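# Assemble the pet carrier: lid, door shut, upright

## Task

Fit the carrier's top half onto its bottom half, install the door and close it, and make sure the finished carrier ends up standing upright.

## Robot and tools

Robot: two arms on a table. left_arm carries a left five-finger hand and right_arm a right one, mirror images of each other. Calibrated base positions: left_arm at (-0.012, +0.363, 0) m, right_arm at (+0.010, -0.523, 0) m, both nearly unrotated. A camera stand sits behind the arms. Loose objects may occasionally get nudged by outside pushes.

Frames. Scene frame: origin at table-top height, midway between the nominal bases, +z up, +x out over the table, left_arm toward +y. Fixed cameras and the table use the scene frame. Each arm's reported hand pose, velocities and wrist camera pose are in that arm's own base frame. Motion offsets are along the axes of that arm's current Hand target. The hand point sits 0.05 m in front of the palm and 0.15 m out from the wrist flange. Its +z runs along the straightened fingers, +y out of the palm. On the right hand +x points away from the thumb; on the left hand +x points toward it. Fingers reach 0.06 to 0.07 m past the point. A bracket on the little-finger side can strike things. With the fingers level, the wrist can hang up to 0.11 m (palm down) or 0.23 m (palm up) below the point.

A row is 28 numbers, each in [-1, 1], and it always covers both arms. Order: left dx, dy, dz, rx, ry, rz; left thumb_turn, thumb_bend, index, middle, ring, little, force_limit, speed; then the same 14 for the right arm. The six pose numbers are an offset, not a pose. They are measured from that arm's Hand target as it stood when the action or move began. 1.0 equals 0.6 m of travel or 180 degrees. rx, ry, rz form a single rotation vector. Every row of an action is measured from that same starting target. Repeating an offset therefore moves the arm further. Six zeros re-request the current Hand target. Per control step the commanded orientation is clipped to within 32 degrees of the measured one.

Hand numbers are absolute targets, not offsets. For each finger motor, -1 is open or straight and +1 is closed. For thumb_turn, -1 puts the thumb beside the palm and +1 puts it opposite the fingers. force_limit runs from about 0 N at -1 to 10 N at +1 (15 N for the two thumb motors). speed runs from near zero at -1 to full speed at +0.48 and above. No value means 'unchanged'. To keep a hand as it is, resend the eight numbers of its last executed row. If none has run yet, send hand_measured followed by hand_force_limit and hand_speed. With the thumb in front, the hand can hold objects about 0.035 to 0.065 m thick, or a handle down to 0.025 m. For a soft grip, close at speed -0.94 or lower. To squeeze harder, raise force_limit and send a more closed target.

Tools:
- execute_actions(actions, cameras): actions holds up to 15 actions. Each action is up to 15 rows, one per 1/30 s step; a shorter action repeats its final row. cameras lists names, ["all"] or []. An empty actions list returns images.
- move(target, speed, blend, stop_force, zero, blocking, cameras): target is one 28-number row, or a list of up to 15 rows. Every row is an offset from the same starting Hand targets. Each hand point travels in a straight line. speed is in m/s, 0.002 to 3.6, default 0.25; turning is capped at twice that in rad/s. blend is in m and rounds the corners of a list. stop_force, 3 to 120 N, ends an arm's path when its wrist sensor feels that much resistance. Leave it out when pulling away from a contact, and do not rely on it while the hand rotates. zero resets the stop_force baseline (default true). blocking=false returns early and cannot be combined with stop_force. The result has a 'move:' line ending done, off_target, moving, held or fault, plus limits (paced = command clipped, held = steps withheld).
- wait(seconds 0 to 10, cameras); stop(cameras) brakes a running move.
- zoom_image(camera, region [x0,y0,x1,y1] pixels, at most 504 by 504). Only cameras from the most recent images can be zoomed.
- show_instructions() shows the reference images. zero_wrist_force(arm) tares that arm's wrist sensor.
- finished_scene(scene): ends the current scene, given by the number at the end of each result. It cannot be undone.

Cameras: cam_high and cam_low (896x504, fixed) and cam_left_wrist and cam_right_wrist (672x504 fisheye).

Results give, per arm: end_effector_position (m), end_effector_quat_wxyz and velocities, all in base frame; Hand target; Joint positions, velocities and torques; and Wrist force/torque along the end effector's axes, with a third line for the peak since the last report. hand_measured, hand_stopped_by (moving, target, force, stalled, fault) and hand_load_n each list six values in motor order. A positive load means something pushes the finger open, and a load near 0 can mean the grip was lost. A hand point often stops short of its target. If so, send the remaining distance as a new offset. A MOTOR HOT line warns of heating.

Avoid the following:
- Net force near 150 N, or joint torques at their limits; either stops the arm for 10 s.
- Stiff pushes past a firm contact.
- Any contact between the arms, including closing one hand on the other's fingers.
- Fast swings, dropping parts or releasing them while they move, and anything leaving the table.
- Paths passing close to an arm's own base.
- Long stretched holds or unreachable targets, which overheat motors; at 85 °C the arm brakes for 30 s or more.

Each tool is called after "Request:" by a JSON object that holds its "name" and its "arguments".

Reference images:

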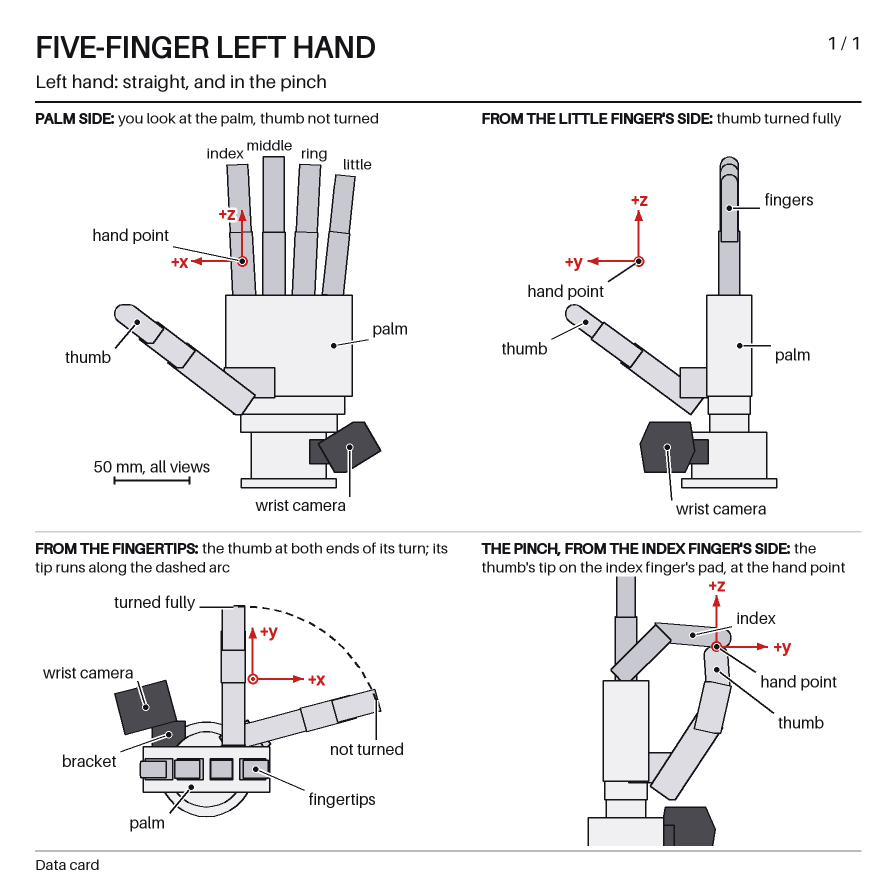

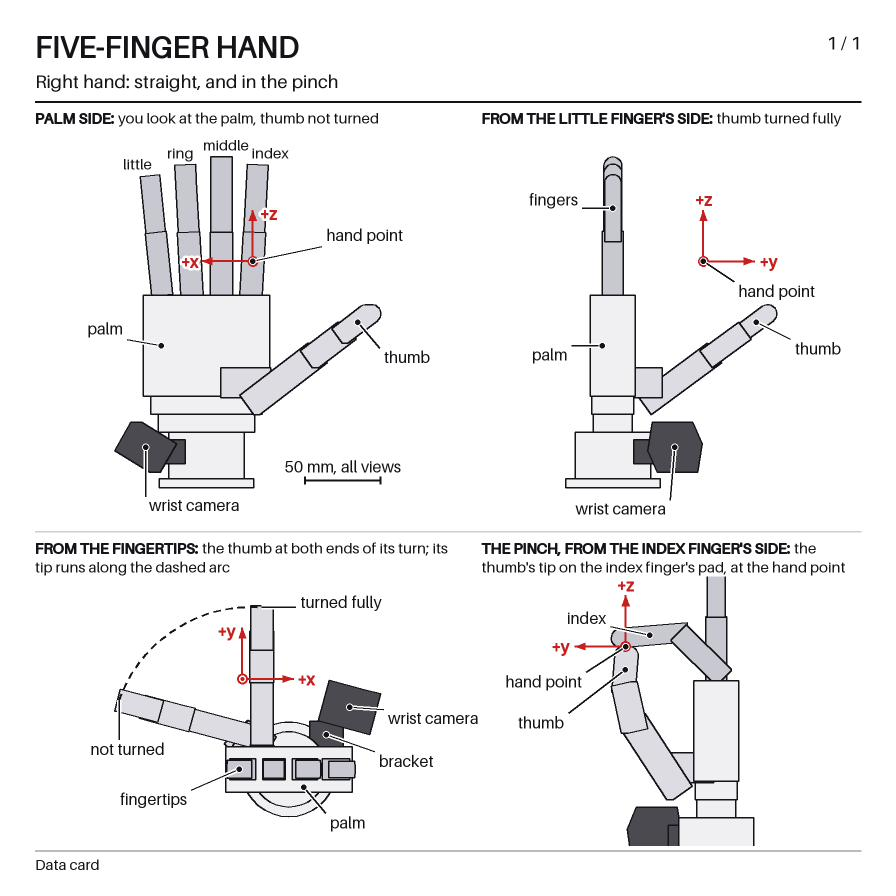

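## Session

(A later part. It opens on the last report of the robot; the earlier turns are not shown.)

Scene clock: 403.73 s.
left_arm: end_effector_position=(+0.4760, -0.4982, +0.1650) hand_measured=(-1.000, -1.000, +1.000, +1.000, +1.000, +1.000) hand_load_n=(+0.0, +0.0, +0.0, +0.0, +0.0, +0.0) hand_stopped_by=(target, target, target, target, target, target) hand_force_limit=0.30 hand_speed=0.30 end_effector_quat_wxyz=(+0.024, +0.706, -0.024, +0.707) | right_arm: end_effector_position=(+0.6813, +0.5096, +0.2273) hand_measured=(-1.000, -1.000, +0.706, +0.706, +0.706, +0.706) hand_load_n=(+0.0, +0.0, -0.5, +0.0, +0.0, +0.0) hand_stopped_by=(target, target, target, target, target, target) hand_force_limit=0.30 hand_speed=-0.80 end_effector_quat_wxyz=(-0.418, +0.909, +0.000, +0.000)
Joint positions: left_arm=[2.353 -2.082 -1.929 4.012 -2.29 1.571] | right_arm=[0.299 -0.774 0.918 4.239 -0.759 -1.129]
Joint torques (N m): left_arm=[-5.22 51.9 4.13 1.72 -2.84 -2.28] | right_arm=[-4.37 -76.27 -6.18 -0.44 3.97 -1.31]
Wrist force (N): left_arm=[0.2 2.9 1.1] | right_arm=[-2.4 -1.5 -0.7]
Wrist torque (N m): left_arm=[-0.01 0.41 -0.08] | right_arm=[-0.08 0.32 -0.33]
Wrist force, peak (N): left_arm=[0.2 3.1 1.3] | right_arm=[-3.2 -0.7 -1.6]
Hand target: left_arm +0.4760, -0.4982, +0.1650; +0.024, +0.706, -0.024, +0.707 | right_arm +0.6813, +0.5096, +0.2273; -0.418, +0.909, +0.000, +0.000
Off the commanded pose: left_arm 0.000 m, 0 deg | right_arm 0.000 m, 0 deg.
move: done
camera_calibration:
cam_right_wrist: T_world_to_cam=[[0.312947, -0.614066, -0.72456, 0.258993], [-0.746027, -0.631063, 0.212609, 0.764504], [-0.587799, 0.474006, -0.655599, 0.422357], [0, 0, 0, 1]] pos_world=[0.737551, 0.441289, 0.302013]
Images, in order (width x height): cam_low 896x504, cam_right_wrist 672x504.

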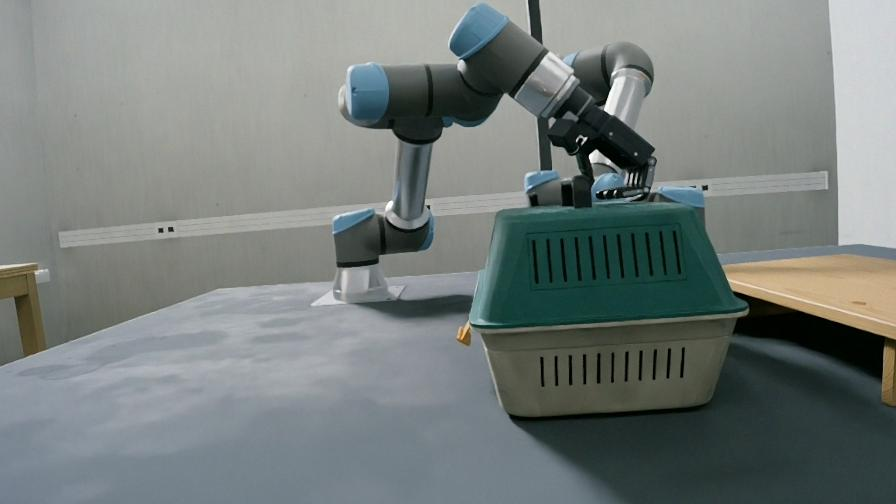

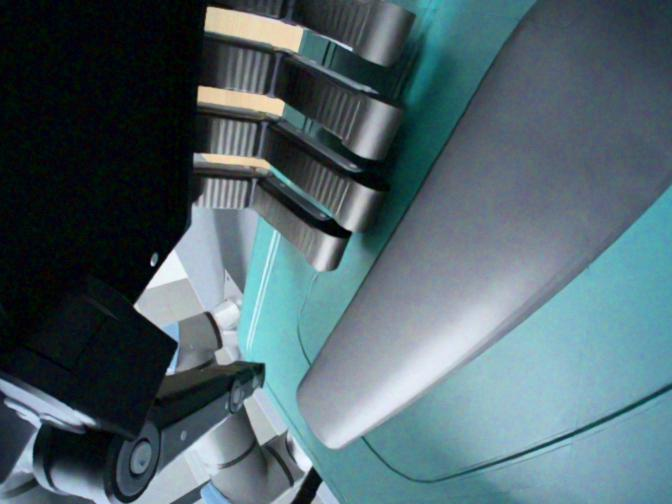

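Request:
{"name": "move", "arguments": {"target": [[0,0,-0.0767,0,0,0,-1,-1,1,1,1,1,0.3,0.3,0,-0.05,-0.0435,0,0,0,-1,-1,0.707,0.707,0.707,0.707,0.3,-0.8],[-0.0418,-0.1343,-0.186,0,-0.111,0,-1,-1,1,1,1,1,0.3,0.3,0,-0.101,-0.0869,0,0,0,-1,-1,0.707,0.707,0.707,0.707,0.3,-0.8]], "speed": [0.04,0.15], "blend": [0.01,0], "cameras": ["all"]}}

Request:
{"name": "zoom_image", "arguments": {"camera": "cam_left_wrist", "region": [140, 70, 480, 410]}}

Request:
{"name": "zoom_image", "arguments": {"camera": "cam_high", "region": [400, 120, 540, 260]}}

Scene clock: 410.20 s.
left_arm: end_effector_position=(+0.3702, -0.4101, +0.1399) hand_measured=(-1.000, -1.000, +1.000, +1.000, +1.000, +1.000) hand_load_n=(+0.0, +0.0, +0.0, -0.5, +0.0, +0.0) hand_stopped_by=(target, target, target, target, target, target) hand_force_limit=0.30 hand_speed=0.30 end_effector_quat_wxyz=(+0.020, +0.818, -0.028, +0.574) | right_arm: end_effector_position=(+0.6814, +0.5095, +0.3073) hand_measured=(-1.000, -1.000, +0.706, +0.706, +0.706, +0.706) hand_load_n=(+0.0, +0.0, +0.0, +0.0, +0.0, +0.0) hand_stopped_by=(target, target, target, target, target, target) hand_force_limit=0.30 hand_speed=-0.80 end_effector_quat_wxyz=(-0.418, +0.909, +0.000, +0.000)
Joint positions: left_arm=[2.323 -1.831 -2.134 3.505 -2.266 1.263] | right_arm=[0.299 -0.786 0.734 4.435 -0.759 -1.129]
Joint torques (N m): left_arm=[-5.82 19.8 20.37 -1.08 -2.75 -0.76] | right_arm=[5.23 -27.75 -6.51 -4.59 -1.22 -1.46]
Wrist force (N): left_arm=[0.6 2.4 0.0] | right_arm=[-2.6 -1.5 -1.0]
Wrist torque (N m): left_arm=[0.06 0.33 0.12] | right_arm=[-0.06 0.37 -0.37]
Wrist force, peak (N): left_arm=[1.5 3.8 1.2] | right_arm=[-2.7 -1.8 -1.3]
Hand target: left_arm +0.3702, -0.4101, +0.1398; +0.020, +0.818, -0.028, +0.574 | right_arm +0.6813, +0.5095, +0.3073; -0.418, +0.909, +0.000, +0.000
Off the commanded pose: left_arm 0.000 m, 0 deg | right_arm 0.000 m, 0 deg.
move: done
camera_calibration:
cam_left_wrist: T_world_to_cam=[[0.126236, 0.97651, 0.174619, 0.323793], [-0.129567, -0.158289, 0.978855, -0.14632], [0.983502, -0.146192, 0.106542, -0.325053], [0, 0, 0, 1]] pos_world=[0.259858, -0.386869, 0.121318]
cam_right_wrist: T_world_to_cam=[[0.312983, -0.614006, -0.724595, 0.316825], [-0.746086, -0.631042, 0.212466, 0.747596], [-0.587706, 0.474112, -0.655607, 0.474799], [0, 0, 0, 1]] pos_world=[0.737651, 0.441189, 0.382013]

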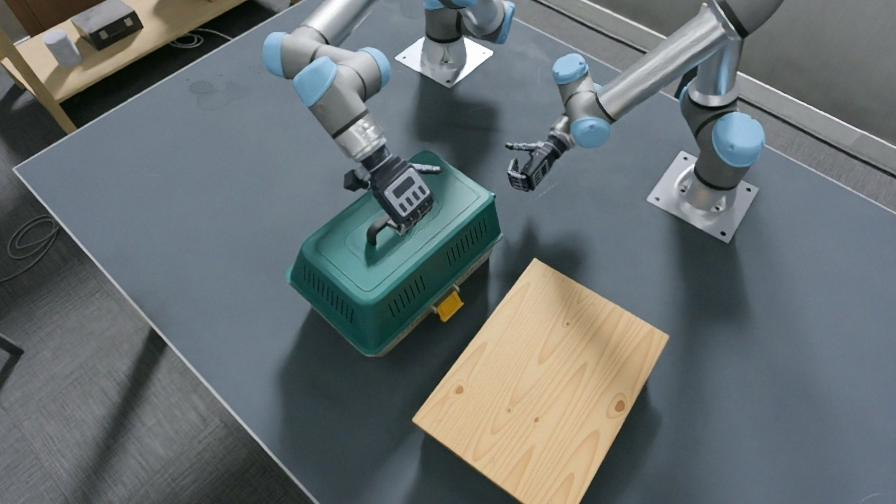

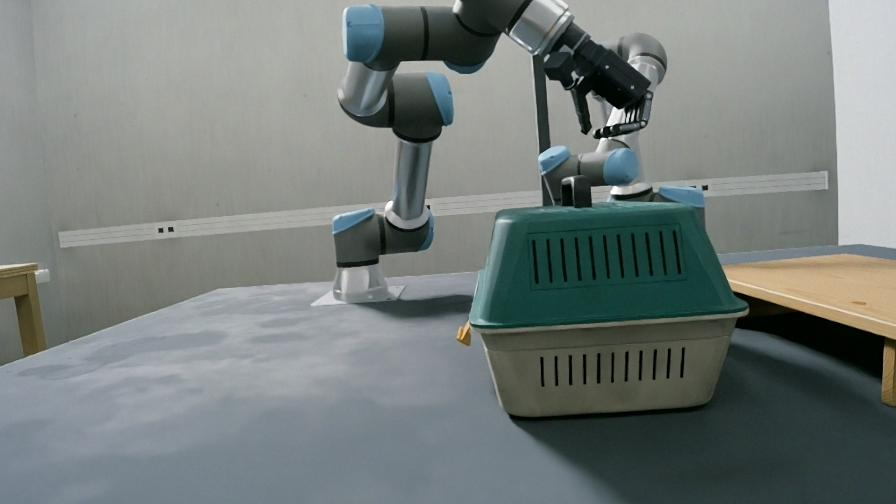

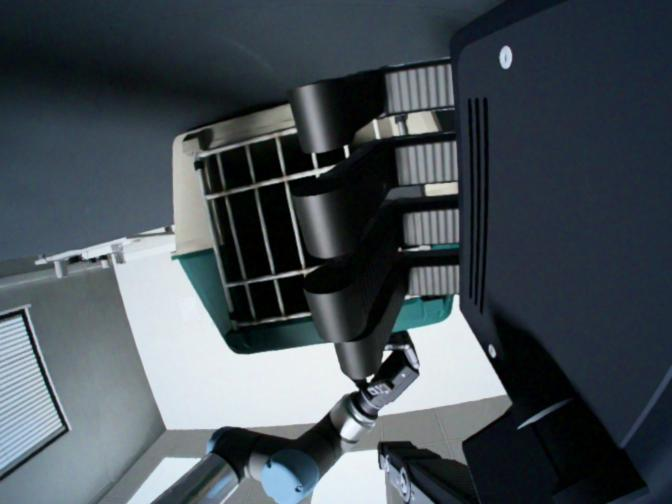

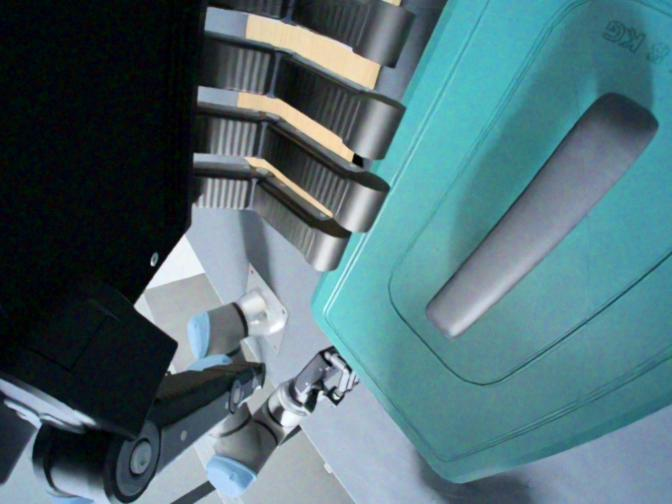

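Scaled by 1.482 from the camera's 672x504 image, which has a finer 960x720 frame.

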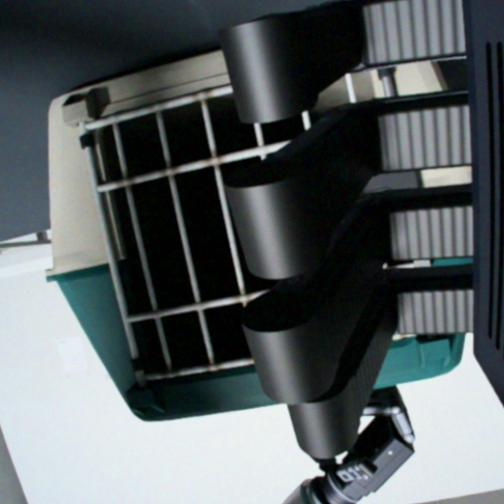

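Scaled by 3.600 from the camera's 896x504 image, which has a finer 1280x720 frame.

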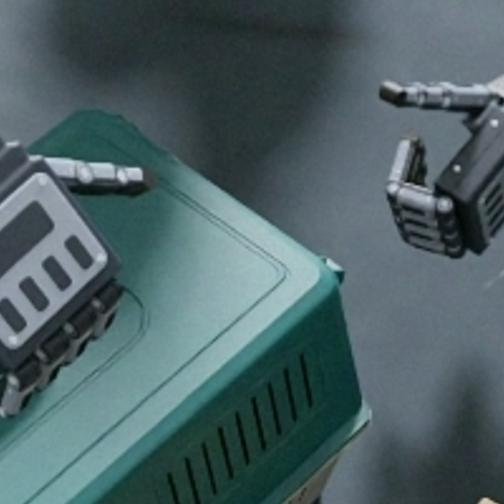

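Request:
{"name": "move", "arguments": {"target": [0,0,0,0,0,0,-1,-1,-1,-1,-1,-1,0.3,0.3,0,0,0,0,0,0,-1,-1,0.707,0.707,0.707,0.707,0.3,-0.8], "cameras": ["cam_left_wrist"]}}

Request:
{"name": "zoom_image", "arguments": {"camera": "cam_left_wrist", "region": [150, 80, 480, 380]}}

Request:
{"name": "zoom_image", "arguments": {"camera": "cam_left_wrist", "region": [350, 230, 470, 350]}}

Request:
{"name": "zoom_image", "arguments": {"camera": "cam_left_wrist", "region": [160, 230, 280, 360]}}

Scene clock: 415.33 s.
left_arm: end_effector_position=(+0.3702, -0.4101, +0.1398) hand_measured=(-1.000, -1.000, -1.000, -1.000, -1.000, -1.000) hand_load_n=(+0.0, +0.0, +0.0, +0.0, +0.0, +0.0) hand_stopped_by=(target, target, target, target, target, target) hand_force_limit=0.30 hand_speed=0.30 end_effector_quat_wxyz=(+0.020, +0.818, -0.028, +0.574) | right_arm: end_effector_position=(+0.6813, +0.5095, +0.3072) hand_measured=(-1.000, -1.000, +0.706, +0.706, +0.706, +0.706) hand_load_n=(+0.0, +0.0, +0.0, +0.0, +0.0, +0.0) hand_stopped_by=(target, target, target, target, target, target) hand_force_limit=0.30 hand_speed=-0.80 end_effector_quat_wxyz=(-0.418, +0.909, +0.000, +0.000)
Joint positions: left_arm=[2.323 -1.831 -2.134 3.505 -2.266 1.263] | right_arm=[0.299 -0.786 0.734 4.435 -0.759 -1.129]
Joint torques (N m): left_arm=[-5.85 10.61 22.39 0.61 1.61 -2.24] | right_arm=[4 -45.61 -7.04 -4.75 -1.34 -1.09]
Wrist force (N): left_arm=[0.5 2.2 0.2] | right_arm=[-2.6 -1.4 -1.2]
Wrist torque (N m): left_arm=[0.01 0.32 0.10] | right_arm=[-0.04 0.37 -0.36]
Wrist force, peak (N): left_arm=[0.6 2.6 0.3] | right_arm=[-2.8 -1.4 -1.0]
Hand target: left_arm +0.3702, -0.4101, +0.1398; +0.020, +0.818, -0.028, +0.574 | right_arm +0.6813, +0.5095, +0.3073; -0.418, +0.909, +0.000, +0.000
Off the commanded pose: left_arm 0.000 m, 0 deg | right_arm 0.000 m, 0 deg.
move: done
camera_calibration:
cam_left_wrist: T_world_to_cam=[[0.12625, 0.976526, 0.174524, 0.323807], [-0.129554, -0.158194, 0.978872, -0.146289], [0.983502, -0.146193, 0.106541, -0.325053], [0, 0, 0, 1]] pos_world=[0.259858, -0.386868, 0.121318]
Images, in order (width x height): cam_left_wrist 672x504.

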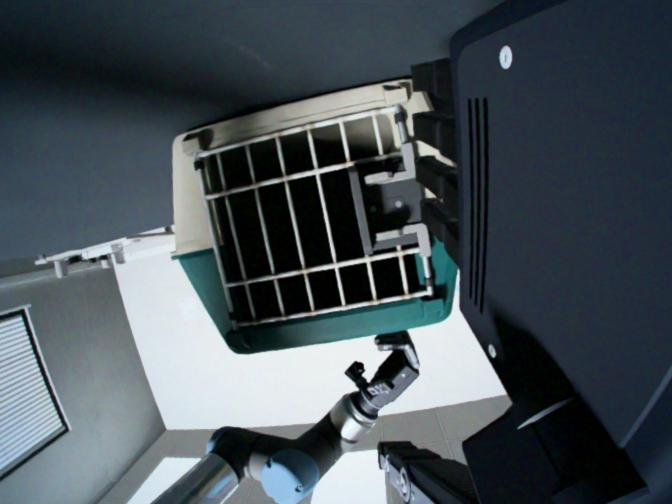

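Scaled by 1.527 from the camera's 672x504 image, which has a finer 960x720 frame.

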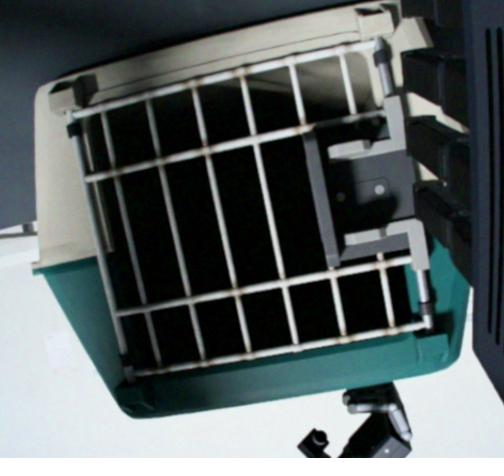

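Scaled by 4.200 from the camera's 672x504 image, which has a finer 960x720 frame.

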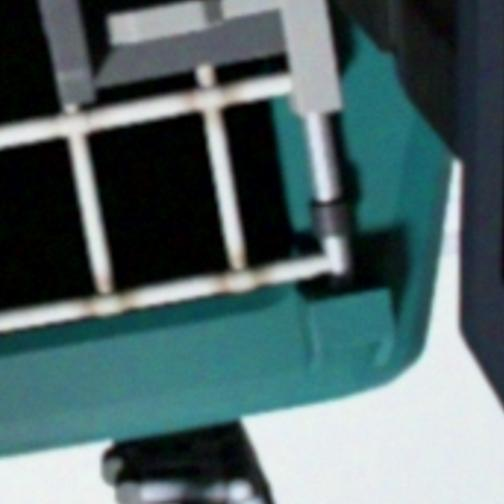

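Scaled by 3.877 from the camera's 672x504 image, which has a finer 960x720 frame.

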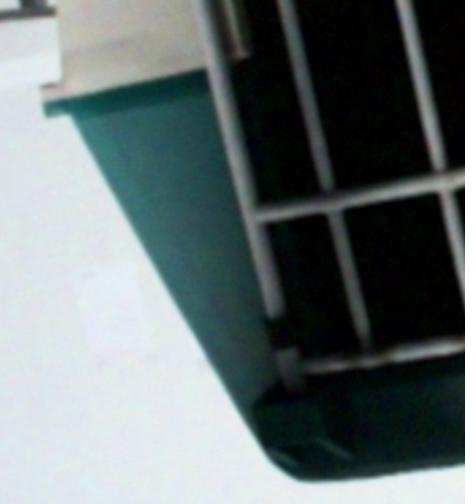

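Request:
{"name": "zoom_image", "arguments": {"camera": "cam_left_wrist", "region": [160, 120, 280, 220]}}

Request:
{"name": "execute_actions", "arguments": {"actions": [], "cameras": ["cam_low","cam_high"]}}

Request:
{"name": "zoom_image", "arguments": {"camera": "cam_low", "region": [455, 280, 605, 350]}}

Request:
{"name": "zoom_image", "arguments": {"camera": "cam_low", "region": [600, 270, 760, 350]}}

Request:
{"name": "zoom_image", "arguments": {"camera": "cam_high", "region": [370, 220, 510, 360]}}

Scaled by 4.200 from the camera's 672x504 image, which has a finer 960x720 frame.

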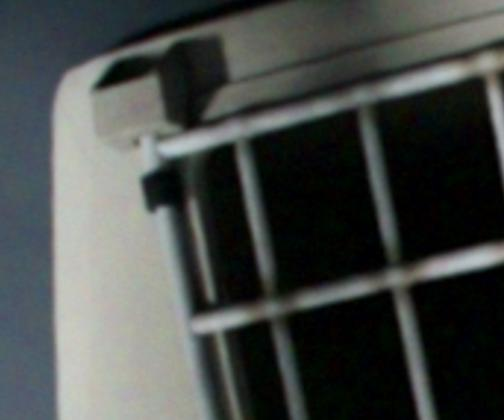

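Scene clock: 419.57 s.
left_arm: end_effector_position=(+0.3702, -0.4101, +0.1398) hand_measured=(-1.000, -1.000, -1.000, -1.000, -1.000, -1.000) hand_load_n=(+0.0, +0.0, +0.0, +0.0, +0.0, +0.0) hand_stopped_by=(target, target, target, target, target, target) hand_force_limit=0.30 hand_speed=0.30 end_effector_quat_wxyz=(+0.020, +0.818, -0.028, +0.574) | right_arm: end_effector_position=(+0.6813, +0.5095, +0.3072) hand_measured=(-1.000, -1.000, +0.706, +0.706, +0.706, +0.706) hand_load_n=(-0.5, +0.0, +0.5, +0.0, +0.0, +0.0) hand_stopped_by=(target, target, target, target, target, target) hand_force_limit=0.30 hand_speed=-0.80 end_effector_quat_wxyz=(-0.418, +0.909, +0.000, +0.000)
Joint positions: left_arm=[2.323 -1.831 -2.134 3.505 -2.266 1.263] | right_arm=[0.299 -0.786 0.734 4.435 -0.759 -1.129]
Joint velocities: within noise
Joint torques (N m): left_arm=[-7.33 11.5 16.84 0.65 0.26 -2.09] | right_arm=[2.17 -64.3 -8.19 -4.32 -1.25 -0.08]
Motor temperatures (°C): left_arm=[31 27 32 37 31 35] | right_arm=[25 35 35 31 36 48]
Wrist force (N): left_arm=[0.6 2.4 0.2] | right_arm=[-2.2 -1.3 -0.7]
Wrist torque (N m): left_arm=[0.05 0.31 0.10] | right_arm=[-0.05 0.29 -0.34]
Wrist force, peak (N): left_arm=[0.8 2.6 0.3] | right_arm=[-2.6 -1.7 -0.8]
Hand target: left_arm +0.3702, -0.4101, +0.1398; +0.020, +0.818, -0.028, +0.574 | right_arm +0.6813, +0.5095, +0.3073; -0.418, +0.909, +0.000, +0.000
Off the commanded pose: left_arm 0.000 m, 0 deg | right_arm 0.000 m, 0 deg.
Images, in order (width x height): cam_high 896x504, cam_low 896x504.

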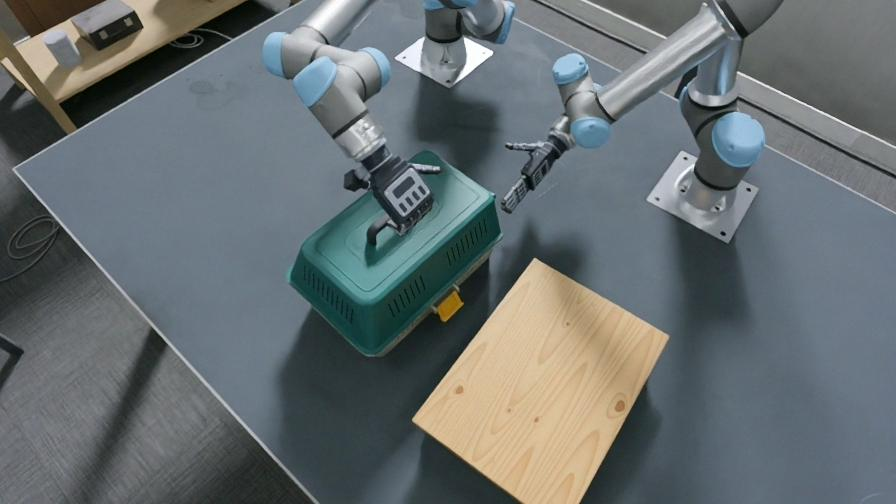

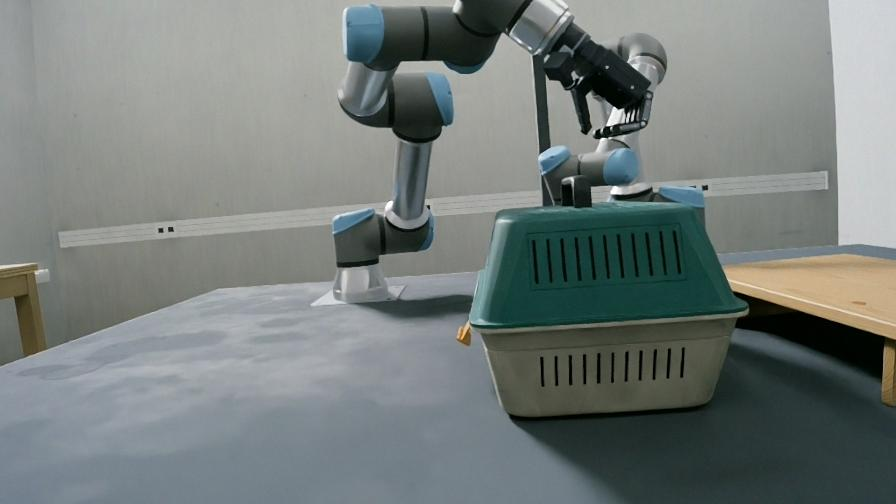

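Scaled by 3.360 from the camera's 896x504 image, which has a finer 1280x720 frame.

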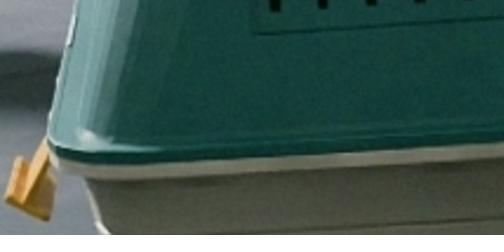

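Scaled by 3.150 from the camera's 896x504 image, which has a finer 1280x720 frame.

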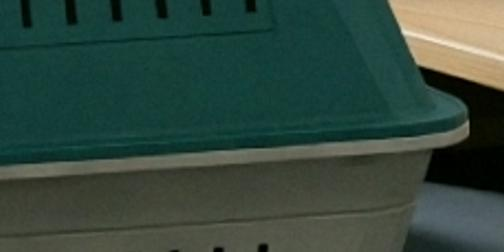

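Scaled by 3.600 from the camera's 896x504 image, which has a finer 1280x720 frame.

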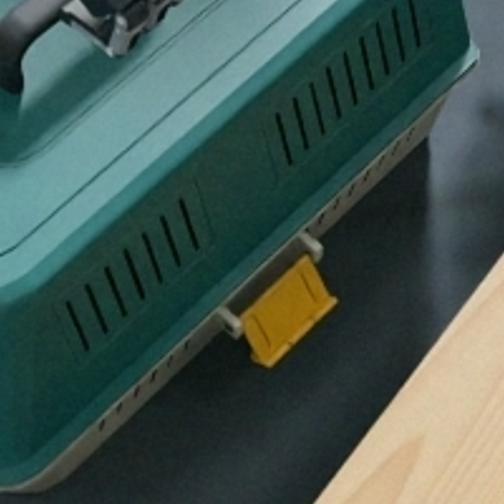

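Request:
{"name": "finished_scene", "arguments": {"scene": 2}}

The scene is finished: the task was done.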